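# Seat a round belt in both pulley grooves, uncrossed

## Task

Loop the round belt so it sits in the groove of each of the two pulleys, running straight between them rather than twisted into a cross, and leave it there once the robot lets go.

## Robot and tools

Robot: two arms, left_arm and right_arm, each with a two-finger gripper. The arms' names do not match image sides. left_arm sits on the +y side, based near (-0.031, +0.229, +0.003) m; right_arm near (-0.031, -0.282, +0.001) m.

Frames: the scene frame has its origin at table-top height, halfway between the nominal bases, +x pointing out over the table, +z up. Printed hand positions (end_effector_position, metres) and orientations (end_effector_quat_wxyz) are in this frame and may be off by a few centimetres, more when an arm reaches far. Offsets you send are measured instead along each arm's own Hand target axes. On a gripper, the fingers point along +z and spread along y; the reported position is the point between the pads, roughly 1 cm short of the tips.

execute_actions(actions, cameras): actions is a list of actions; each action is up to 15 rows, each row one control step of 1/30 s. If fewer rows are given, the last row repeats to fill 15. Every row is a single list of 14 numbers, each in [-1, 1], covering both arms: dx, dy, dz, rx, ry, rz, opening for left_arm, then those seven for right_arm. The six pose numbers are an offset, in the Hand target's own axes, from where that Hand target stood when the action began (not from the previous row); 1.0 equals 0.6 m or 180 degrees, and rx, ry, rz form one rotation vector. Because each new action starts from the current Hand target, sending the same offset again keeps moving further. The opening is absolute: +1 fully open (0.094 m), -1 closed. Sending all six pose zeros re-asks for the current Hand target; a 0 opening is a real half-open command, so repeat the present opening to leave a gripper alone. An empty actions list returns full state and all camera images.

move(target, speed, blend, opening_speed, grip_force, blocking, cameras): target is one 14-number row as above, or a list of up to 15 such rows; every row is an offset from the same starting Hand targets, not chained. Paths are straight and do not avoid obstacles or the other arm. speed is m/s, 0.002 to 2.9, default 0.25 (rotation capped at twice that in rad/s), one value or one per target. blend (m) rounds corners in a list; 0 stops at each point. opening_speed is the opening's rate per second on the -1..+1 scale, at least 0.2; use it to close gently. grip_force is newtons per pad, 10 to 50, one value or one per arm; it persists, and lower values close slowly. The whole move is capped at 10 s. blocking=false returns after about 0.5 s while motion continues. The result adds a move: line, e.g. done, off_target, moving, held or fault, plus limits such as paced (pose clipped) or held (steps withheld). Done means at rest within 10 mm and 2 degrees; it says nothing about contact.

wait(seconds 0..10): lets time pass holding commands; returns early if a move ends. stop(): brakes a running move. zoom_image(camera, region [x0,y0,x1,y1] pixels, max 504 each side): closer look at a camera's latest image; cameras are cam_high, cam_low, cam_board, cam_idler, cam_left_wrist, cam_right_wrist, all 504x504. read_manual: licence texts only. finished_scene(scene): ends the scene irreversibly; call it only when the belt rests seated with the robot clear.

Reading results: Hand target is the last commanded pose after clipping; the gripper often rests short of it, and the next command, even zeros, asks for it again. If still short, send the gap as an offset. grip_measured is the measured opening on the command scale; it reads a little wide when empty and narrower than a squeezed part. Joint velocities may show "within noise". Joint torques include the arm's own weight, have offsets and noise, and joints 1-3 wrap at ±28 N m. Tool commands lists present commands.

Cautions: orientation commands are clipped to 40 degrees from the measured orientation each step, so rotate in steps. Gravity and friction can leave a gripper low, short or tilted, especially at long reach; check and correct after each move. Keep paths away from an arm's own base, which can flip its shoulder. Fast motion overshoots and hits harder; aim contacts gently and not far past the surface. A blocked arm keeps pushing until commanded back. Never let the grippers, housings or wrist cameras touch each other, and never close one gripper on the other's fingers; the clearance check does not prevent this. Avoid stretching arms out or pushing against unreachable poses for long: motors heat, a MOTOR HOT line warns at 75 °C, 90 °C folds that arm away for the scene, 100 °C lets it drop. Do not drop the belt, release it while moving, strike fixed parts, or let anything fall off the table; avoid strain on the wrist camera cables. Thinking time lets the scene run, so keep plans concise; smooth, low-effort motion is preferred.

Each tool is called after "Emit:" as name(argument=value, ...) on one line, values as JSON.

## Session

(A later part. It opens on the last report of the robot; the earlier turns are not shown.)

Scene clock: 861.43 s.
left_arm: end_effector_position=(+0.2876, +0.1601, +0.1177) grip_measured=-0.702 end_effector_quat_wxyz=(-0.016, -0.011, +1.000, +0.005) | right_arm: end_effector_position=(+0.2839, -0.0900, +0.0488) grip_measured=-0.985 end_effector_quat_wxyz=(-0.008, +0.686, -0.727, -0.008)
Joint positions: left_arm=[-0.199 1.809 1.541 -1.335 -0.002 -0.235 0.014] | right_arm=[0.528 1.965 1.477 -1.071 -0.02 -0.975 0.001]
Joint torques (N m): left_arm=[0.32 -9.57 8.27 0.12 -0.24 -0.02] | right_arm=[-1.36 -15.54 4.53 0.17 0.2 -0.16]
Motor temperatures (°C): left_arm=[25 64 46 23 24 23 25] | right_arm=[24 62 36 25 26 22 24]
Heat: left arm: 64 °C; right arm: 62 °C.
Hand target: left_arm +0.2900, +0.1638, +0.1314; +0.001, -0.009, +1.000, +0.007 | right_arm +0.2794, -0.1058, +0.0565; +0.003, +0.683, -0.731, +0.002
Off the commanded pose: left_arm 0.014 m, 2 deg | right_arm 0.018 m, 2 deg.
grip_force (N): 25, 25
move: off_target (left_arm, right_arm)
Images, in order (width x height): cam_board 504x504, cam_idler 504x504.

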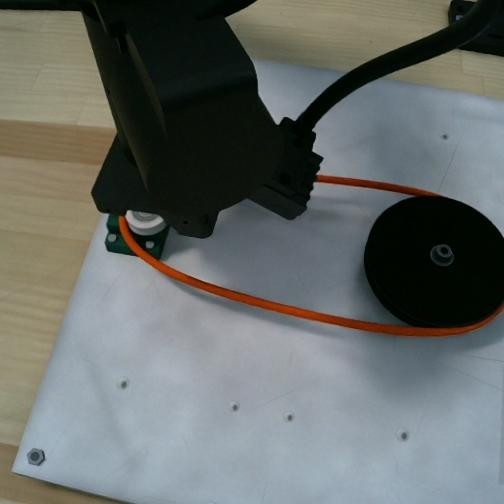

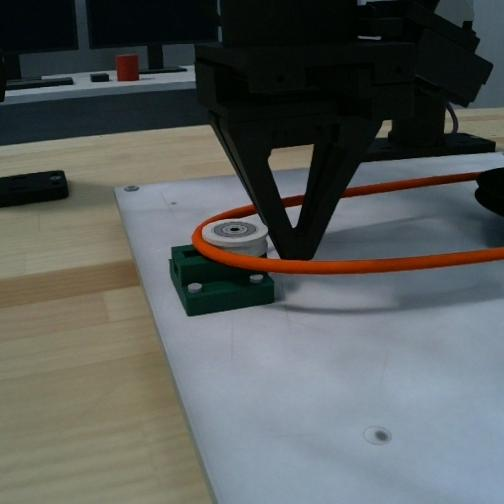

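Emit:
move(target=[0,0,0,0,0,0,-0.7,0.022,0.009,0,0,0,0,-1], speed=0.04, cameras=["cam_board","cam_idler"])

Emit:
zoom_image(camera="cam_idler", region=[160, 150, 340, 330])

Scene clock: 869.47 s.
left_arm: end_effector_position=(+0.2876, +0.1601, +0.1177) grip_measured=-0.702 end_effector_quat_wxyz=(-0.016, -0.011, +1.000, +0.005) | right_arm: end_effector_position=(+0.2781, -0.0951, +0.0512) grip_measured=-0.985 end_effector_quat_wxyz=(-0.019, +0.689, -0.724, -0.017)
Joint positions: left_arm=[-0.199 1.809 1.541 -1.335 -0.002 -0.235 0.014] | right_arm=[0.513 1.918 1.421 -1.044 -0.043 -0.997 0.001]
Joint torques (N m): left_arm=[0.29 -9.52 8.24 0.13 -0.23 -0.01] | right_arm=[-2.11 -14.74 4.44 0.09 0.41 -0.15]
Motor temperatures (°C): left_arm=[25 64 47 23 24 23 25] | right_arm=[24 64 35 25 26 22 24]
Heat: left arm: 64 °C; right arm: 64 °C.
Hand target: left_arm +0.2900, +0.1638, +0.1314; +0.001, -0.009, +1.000, +0.007 | right_arm +0.2731, -0.1185, +0.0566; +0.003, +0.683, -0.731, +0.002
Off the commanded pose: left_arm 0.014 m, 2 deg | right_arm 0.025 m, 4 deg.
grip_force (N): 25, 25
move: off_target (left_arm, right_arm)
Images, in order (width x height): cam_board 504x504, cam_idler 504x504.

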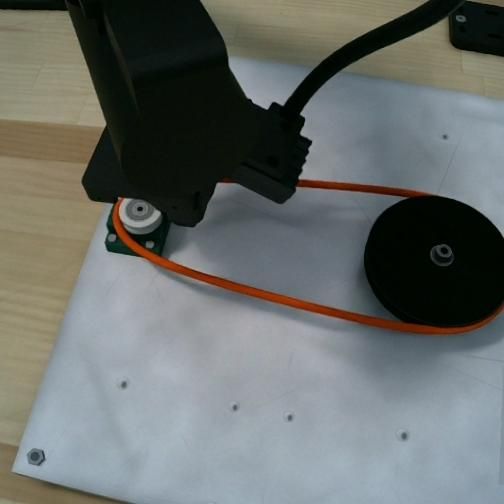

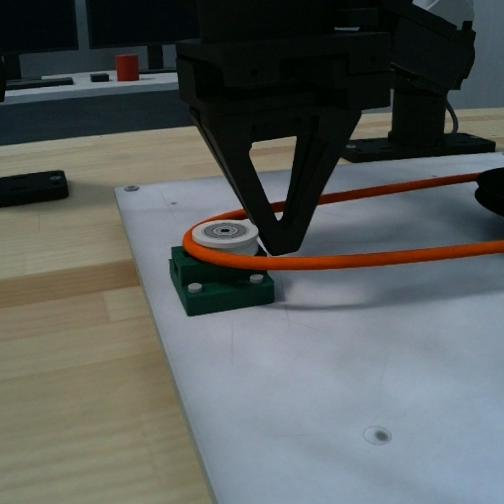

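Scaled by 2.800 from the camera's 504x504 image, which has a finer 720x720 frame.

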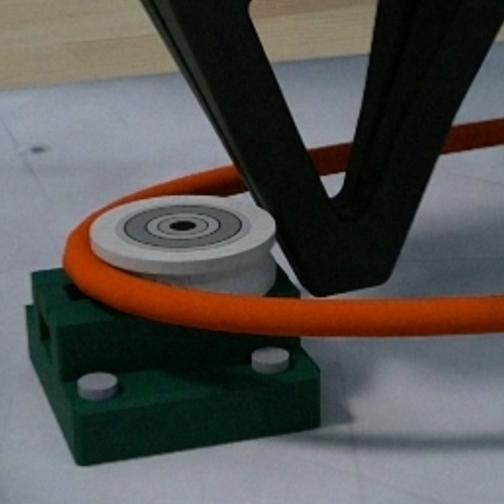

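Emit:
move(target=[0,0,0,0,0,0,-0.7,0.02,-0.007,0.004,0,0,0,-1], speed=0.04, cameras=["cam_board","cam_idler"])

Emit:
zoom_image(camera="cam_idler", region=[160, 150, 340, 330])

Emit:
zoom_image(camera="cam_board", region=[100, 100, 400, 400])

Scene clock: 879.00 s.
left_arm: end_effector_position=(+0.2876, +0.1601, +0.1177) grip_measured=-0.702 end_effector_quat_wxyz=(-0.016, -0.011, +1.000, +0.005) | right_arm: end_effector_position=(+0.2828, -0.0985, +0.0518) grip_measured=-0.985 end_effector_quat_wxyz=(-0.035, +0.691, -0.721, -0.031)
Joint positions: left_arm=[-0.199 1.809 1.541 -1.335 -0.002 -0.235 0.014] | right_arm=[0.481 1.907 1.406 -1.019 -0.078 -1.034 0.001]
Joint torques (N m): left_arm=[0.35 -9.57 8.24 0.13 -0.23 -0.01] | right_arm=[-2.15 -14.24 4.11 -0.06 0.66 -0.1]
Motor temperatures (°C): left_arm=[25 65 47 23 24 23 25] | right_arm=[24 66 35 25 26 22 24]
Heat: left arm: 65 °C; right arm: 66 °C.
Hand target: left_arm +0.2900, +0.1638, +0.1314; +0.001, -0.009, +1.000, +0.007 | right_arm +0.2765, -0.1308, +0.0542; +0.003, +0.683, -0.731, +0.002
Off the commanded pose: left_arm 0.014 m, 2 deg | right_arm 0.033 m, 6 deg.
grip_force (N): 25, 25
move: off_target (left_arm, right_arm)
Images, in order (width x height): cam_board 504x504, cam_idler 504x504.

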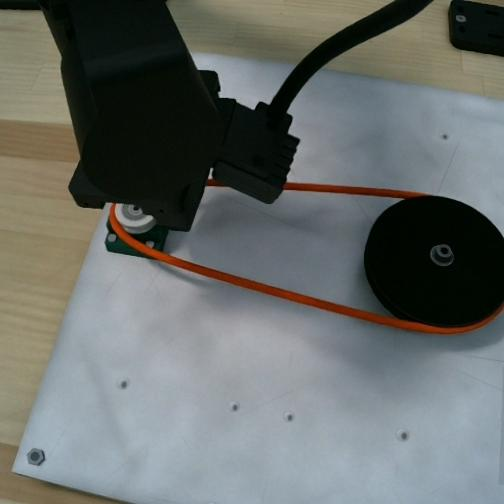

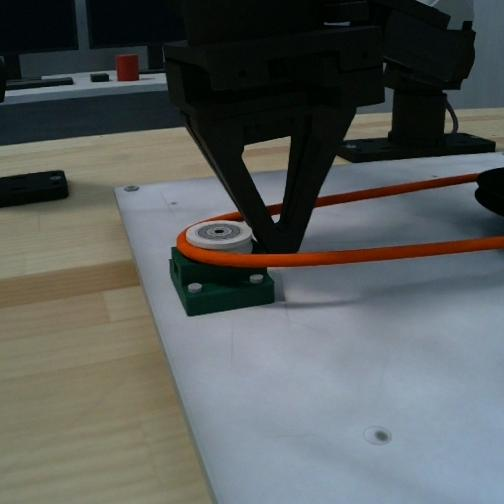

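Scaled by 2.800 from the camera's 504x504 image, which has a finer 720x720 frame.

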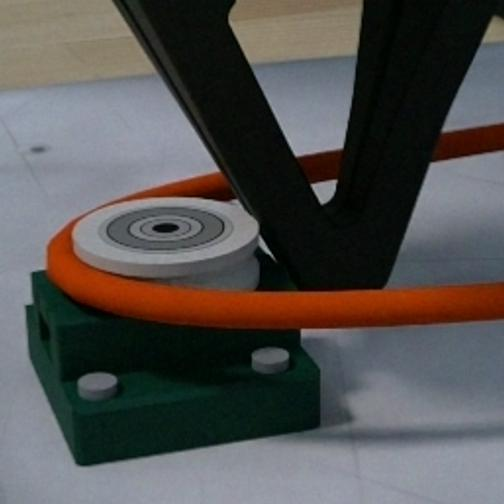

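Scaled by 1.680 from the camera's 504x504 image, which has a finer 720x720 frame.

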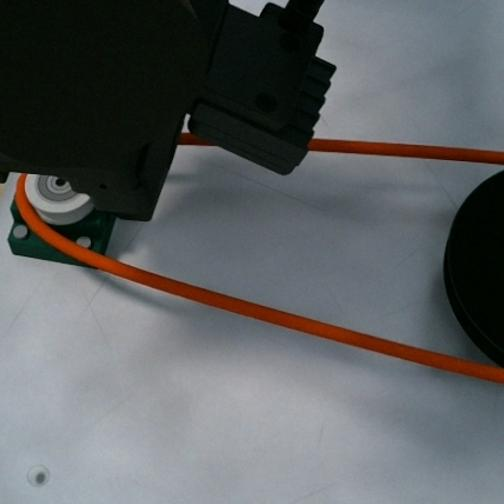

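Emit:
move(target=[0,0,0,0,0,0,-0.7,0.022,0.004,0.004,0,0,0,-1], speed=0.04, cameras=["cam_low","cam_idler"])

Emit:
zoom_image(camera="cam_idler", region=[160, 150, 340, 330])

Emit:
zoom_image(camera="cam_low", region=[325, 240, 455, 340])

Scene clock: 887.47 s.
left_arm: end_effector_position=(+0.2876, +0.1601, +0.1177) grip_measured=-0.702 end_effector_quat_wxyz=(-0.016, -0.011, +1.000, +0.005) | right_arm: end_effector_position=(+0.2818, -0.0995, +0.0524) grip_measured=-0.985 end_effector_quat_wxyz=(-0.052, +0.696, -0.715, -0.039)
Joint positions: left_arm=[-0.199 1.809 1.541 -1.335 -0.002 -0.235 0.014] | right_arm=[0.467 1.878 1.366 -0.982 -0.105 -1.061 0.001]
Joint torques (N m): left_arm=[0.29 -9.59 8.25 0.11 -0.22 0] | right_arm=[-3.54 -14 3.84 -0.21 0.97 -0.12]
Motor temperatures (°C): left_arm=[25 65 47 23 24 23 25] | right_arm=[24 67 34 25 27 22 24]
Heat: left arm: 65 °C; right arm: 67 °C.
Hand target: left_arm +0.2900, +0.1638, +0.1314; +0.001, -0.009, +1.000, +0.007 | right_arm +0.2731, -0.1438, +0.0520; +0.003, +0.683, -0.731, +0.002
Off the commanded pose: left_arm 0.014 m, 2 deg | right_arm 0.045 m, 8 deg.
grip_force (N): 25, 25
move: off_target (left_arm, right_arm)
Images, in order (width x height): cam_low 504x504, cam_idler 504x504.

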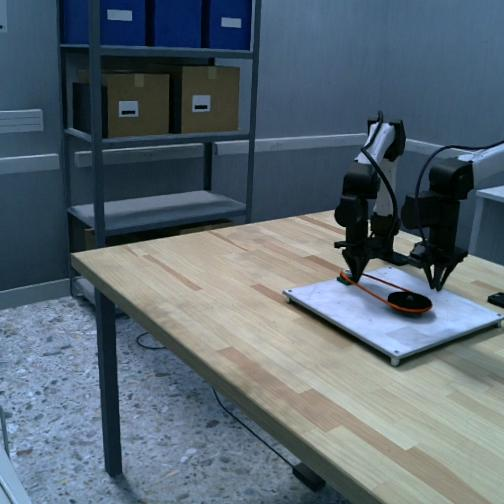

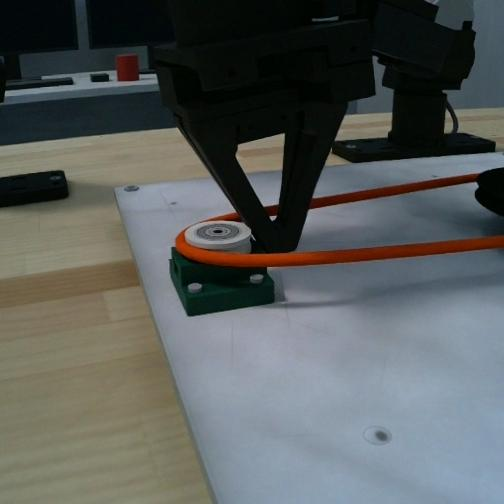

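Scaled by 2.800 from the camera's 504x504 image, which has a finer 720x720 frame.

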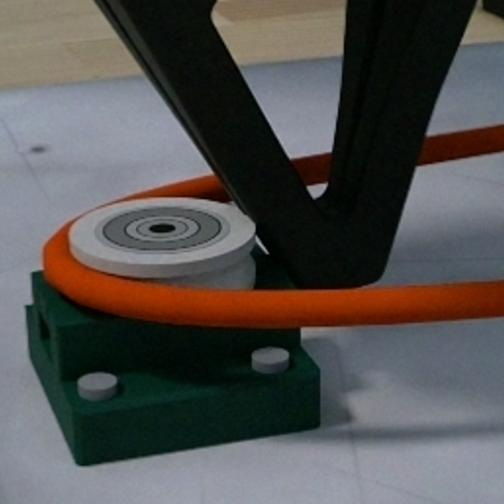

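Scaled by 3.877 from the camera's 504x504 image, which has a finer 720x720 frame.

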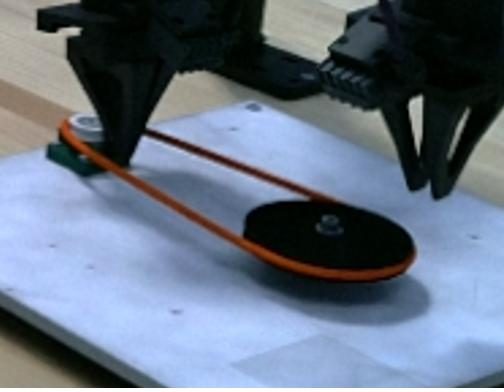

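Emit:
move(target=[[0,0,0,0,0,0,-0.7,-0.1,0.01,0,0,0,0,-1],[0,0,0,0,0,0,-0.7,-0.1,0.01,-0.12,0,0,0,-1],[0,0,0,0,0,0,-0.7,-0.1,-0.0,-0.2,0,0,0,-1],[0,0,0,0,0,0,-0.7,0.1,0.2,-0.2,0,0,0,-1]], speed=0.1, cameras=["cam_low","cam_idler","cam_board"])

Emit:
zoom_image(camera="cam_idler", region=[160, 150, 340, 330])

Emit:
zoom_image(camera="cam_board", region=[100, 130, 300, 330])

Emit:
zoom_image(camera="cam_low", region=[325, 240, 455, 340])

Scene clock: 902.57 s.
left_arm: end_effector_position=(+0.2876, +0.1601, +0.1177) grip_measured=-0.702 end_effector_quat_wxyz=(-0.016, -0.011, +1.000, +0.005) | right_arm: end_effector_position=(+0.1531, -0.1905, +0.1730) grip_measured=-0.985 end_effector_quat_wxyz=(-0.001, +0.682, -0.732, +0.000)
Joint positions: left_arm=[-0.199 1.809 1.541 -1.335 -0.002 -0.235 0.014] | right_arm=[0.451 1.334 1.292 -1.527 0 -1.038 0.001]
Joint torques (N m): left_arm=[0.36 -9.59 8.24 0.11 -0.23 0] | right_arm=[-0.12 -6.46 4.88 0.34 0.02 -0.12]
Motor temperatures (°C): left_arm=[25 65 47 23 24 23 25] | right_arm=[24 63 34 25 27 22 24]
Heat: left arm: 65 °C; right arm: 63 °C.
Hand target: left_arm +0.2900, +0.1638, +0.1314; +0.001, -0.009, +1.000, +0.007 | right_arm +0.1497, -0.1947, +0.1727; +0.003, +0.683, -0.731, +0.002
Off the commanded pose: left_arm 0.014 m, 2 deg | right_arm 0.005 m, 1 deg.
grip_force (N): 25, 25
move: off_target (left_arm)
Images, in order (width x height): cam_low 504x504, cam_board 504x504, cam_idler 504x504.

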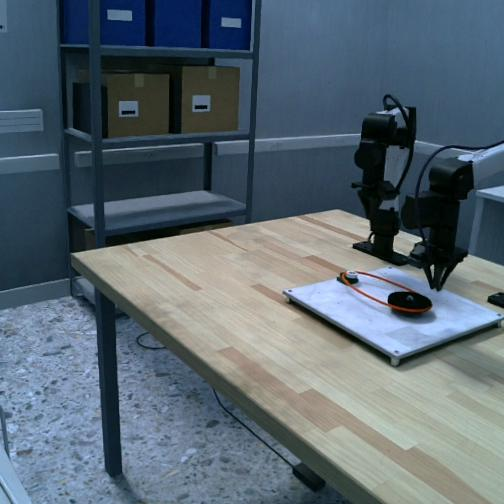

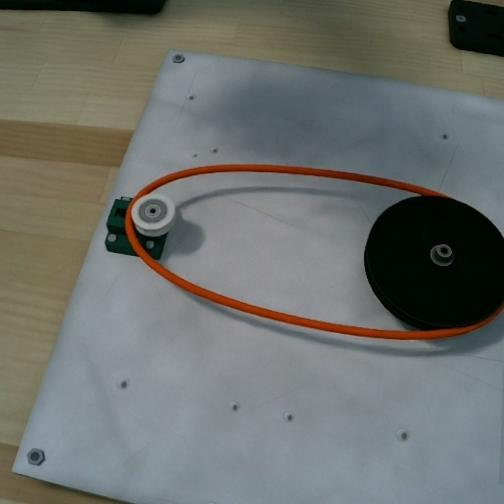

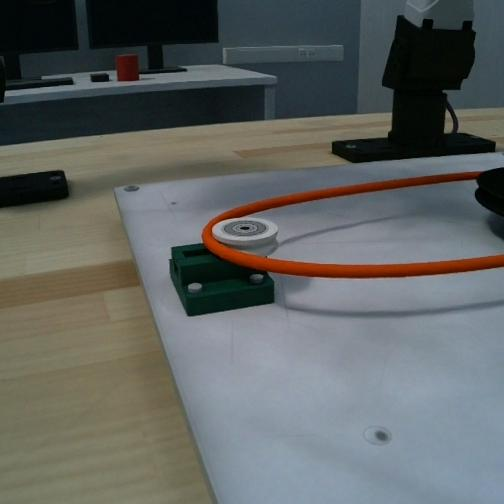

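Scaled by 2.800 from the camera's 504x504 image, which has a finer 720x720 frame.

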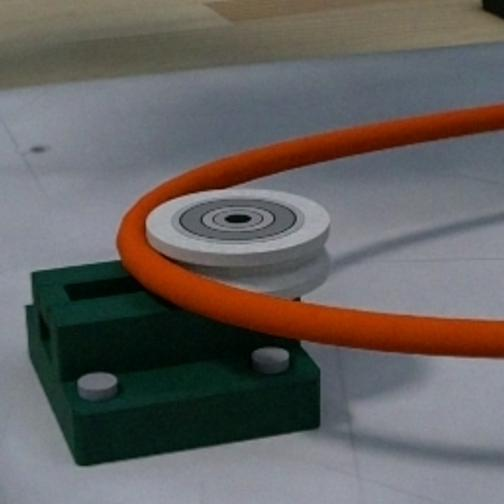

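Scaled by 2.520 from the camera's 504x504 image, which has a finer 720x720 frame.

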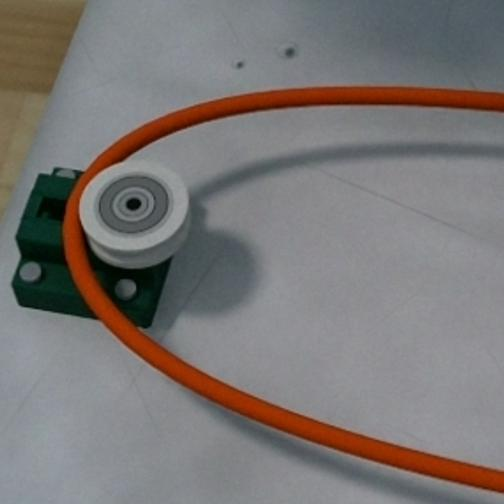

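Scaled by 3.877 from the camera's 504x504 image, which has a finer 720x720 frame.

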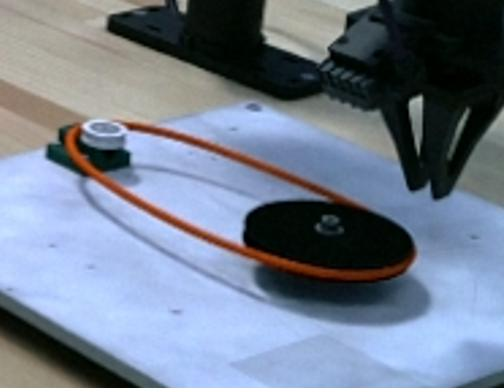

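Emit:
zoom_image(camera="cam_board", region=[344, 160, 504, 350])

Emit:
zoom_image(camera="cam_idler", region=[384, 140, 504, 290])

Emit:
zoom_image(camera="cam_low", region=[380, 275, 440, 325])

Emit:
zoom_image(camera="cam_low", region=[328, 260, 378, 300])

Scaled by 2.653 from the camera's 504x504 image, which has a finer 720x720 frame.

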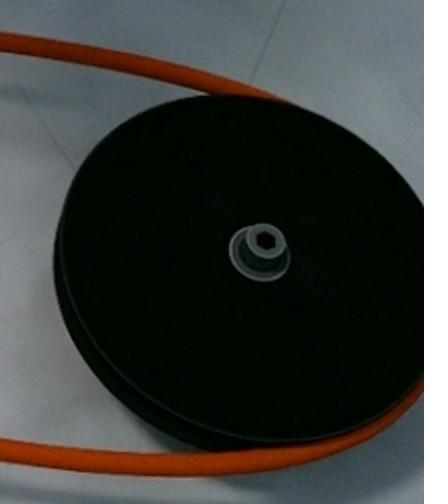

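Scaled by 3.360 from the camera's 504x504 image, which has a finer 720x720 frame.

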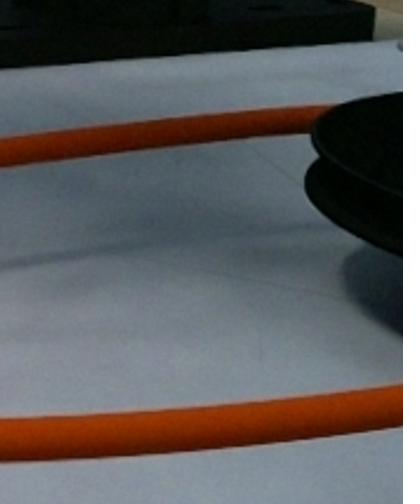

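Scaled by 8.400 from the camera's 504x504 image, which has a finer 720x720 frame.

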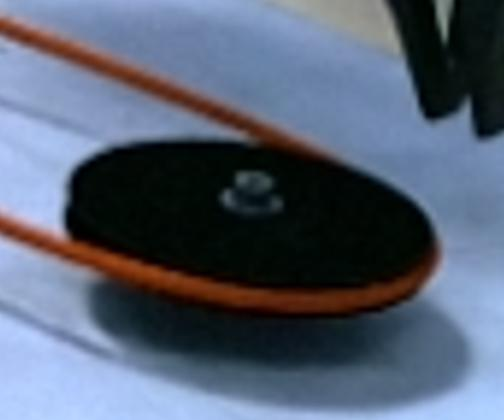

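Scaled by 10.080 from the camera's 504x504 image, which has a finer 720x720 frame.

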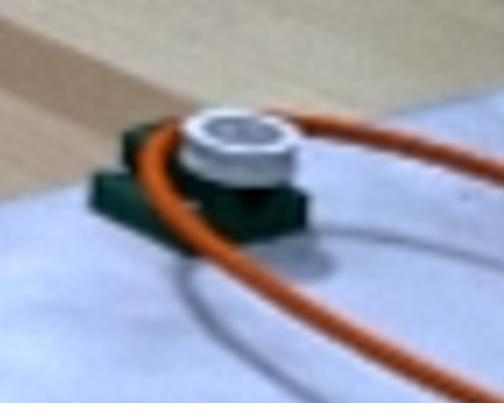

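Emit:
move(target=[0,0,0,0,0,0,-0.7,-0.172,-0.175,0.10,0,0,0,-1], speed=0.15, cameras=["cam_right_wrist","cam_idler","cam_board"])

Scene clock: 964.77 s.
left_arm: end_effector_position=(+0.2876, +0.1601, +0.1177) grip_measured=-0.702 end_effector_quat_wxyz=(-0.016, -0.011, +1.000, +0.005) | right_arm: end_effector_position=(+0.2531, -0.1058, +0.1057) grip_measured=-0.985 end_effector_quat_wxyz=(+0.021, +0.683, -0.731, -0.004)
Joint positions: left_arm=[-0.199 1.809 1.541 -1.335 -0.002 -0.235 0.014] | right_arm=[0.544 1.852 1.553 -1.314 0 -0.947 0.001]
Joint torques (N m): left_arm=[0.29 -9.57 8.2 0.12 -0.24 -0.02] | right_arm=[0.57 -10.81 8.72 0.44 0.03 0.02]
Motor temperatures (°C): left_arm=[25 66 47 23 24 23 25] | right_arm=[24 49 34 25 26 22 24]
Heat: left arm: 66 °C; right arm: 49 °C.
Hand target: left_arm +0.2900, +0.1638, +0.1314; +0.001, -0.009, +1.000, +0.007 | right_arm +0.2613, -0.0993, +0.1117; +0.003, +0.683, -0.731, +0.002
Off the commanded pose: left_arm 0.014 m, 2 deg | right_arm 0.012 m, 2 deg.
grip_force (N): 25, 25
move: off_target (left_arm, right_arm)
Images, in order (width x height): cam_board 504x504, cam_idler 504x504, cam_right_wrist 504x504.

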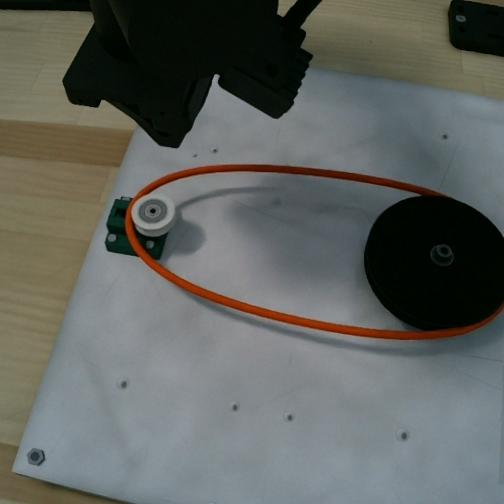

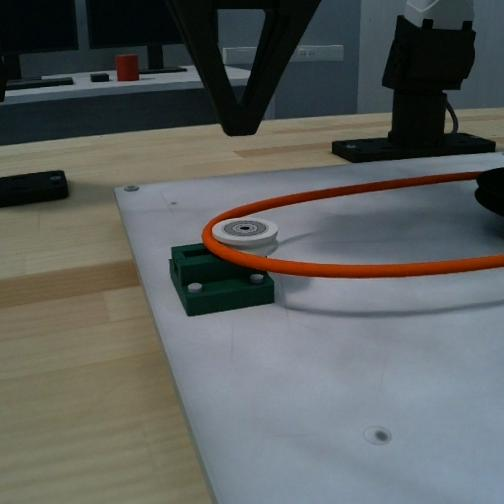

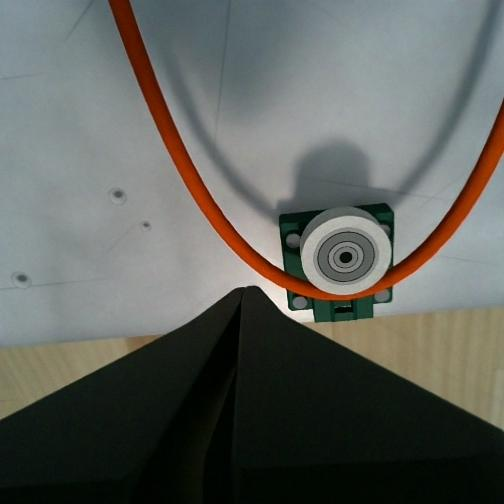

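Emit:
finished_scene(scene=1)

The scene is finished: the task was done.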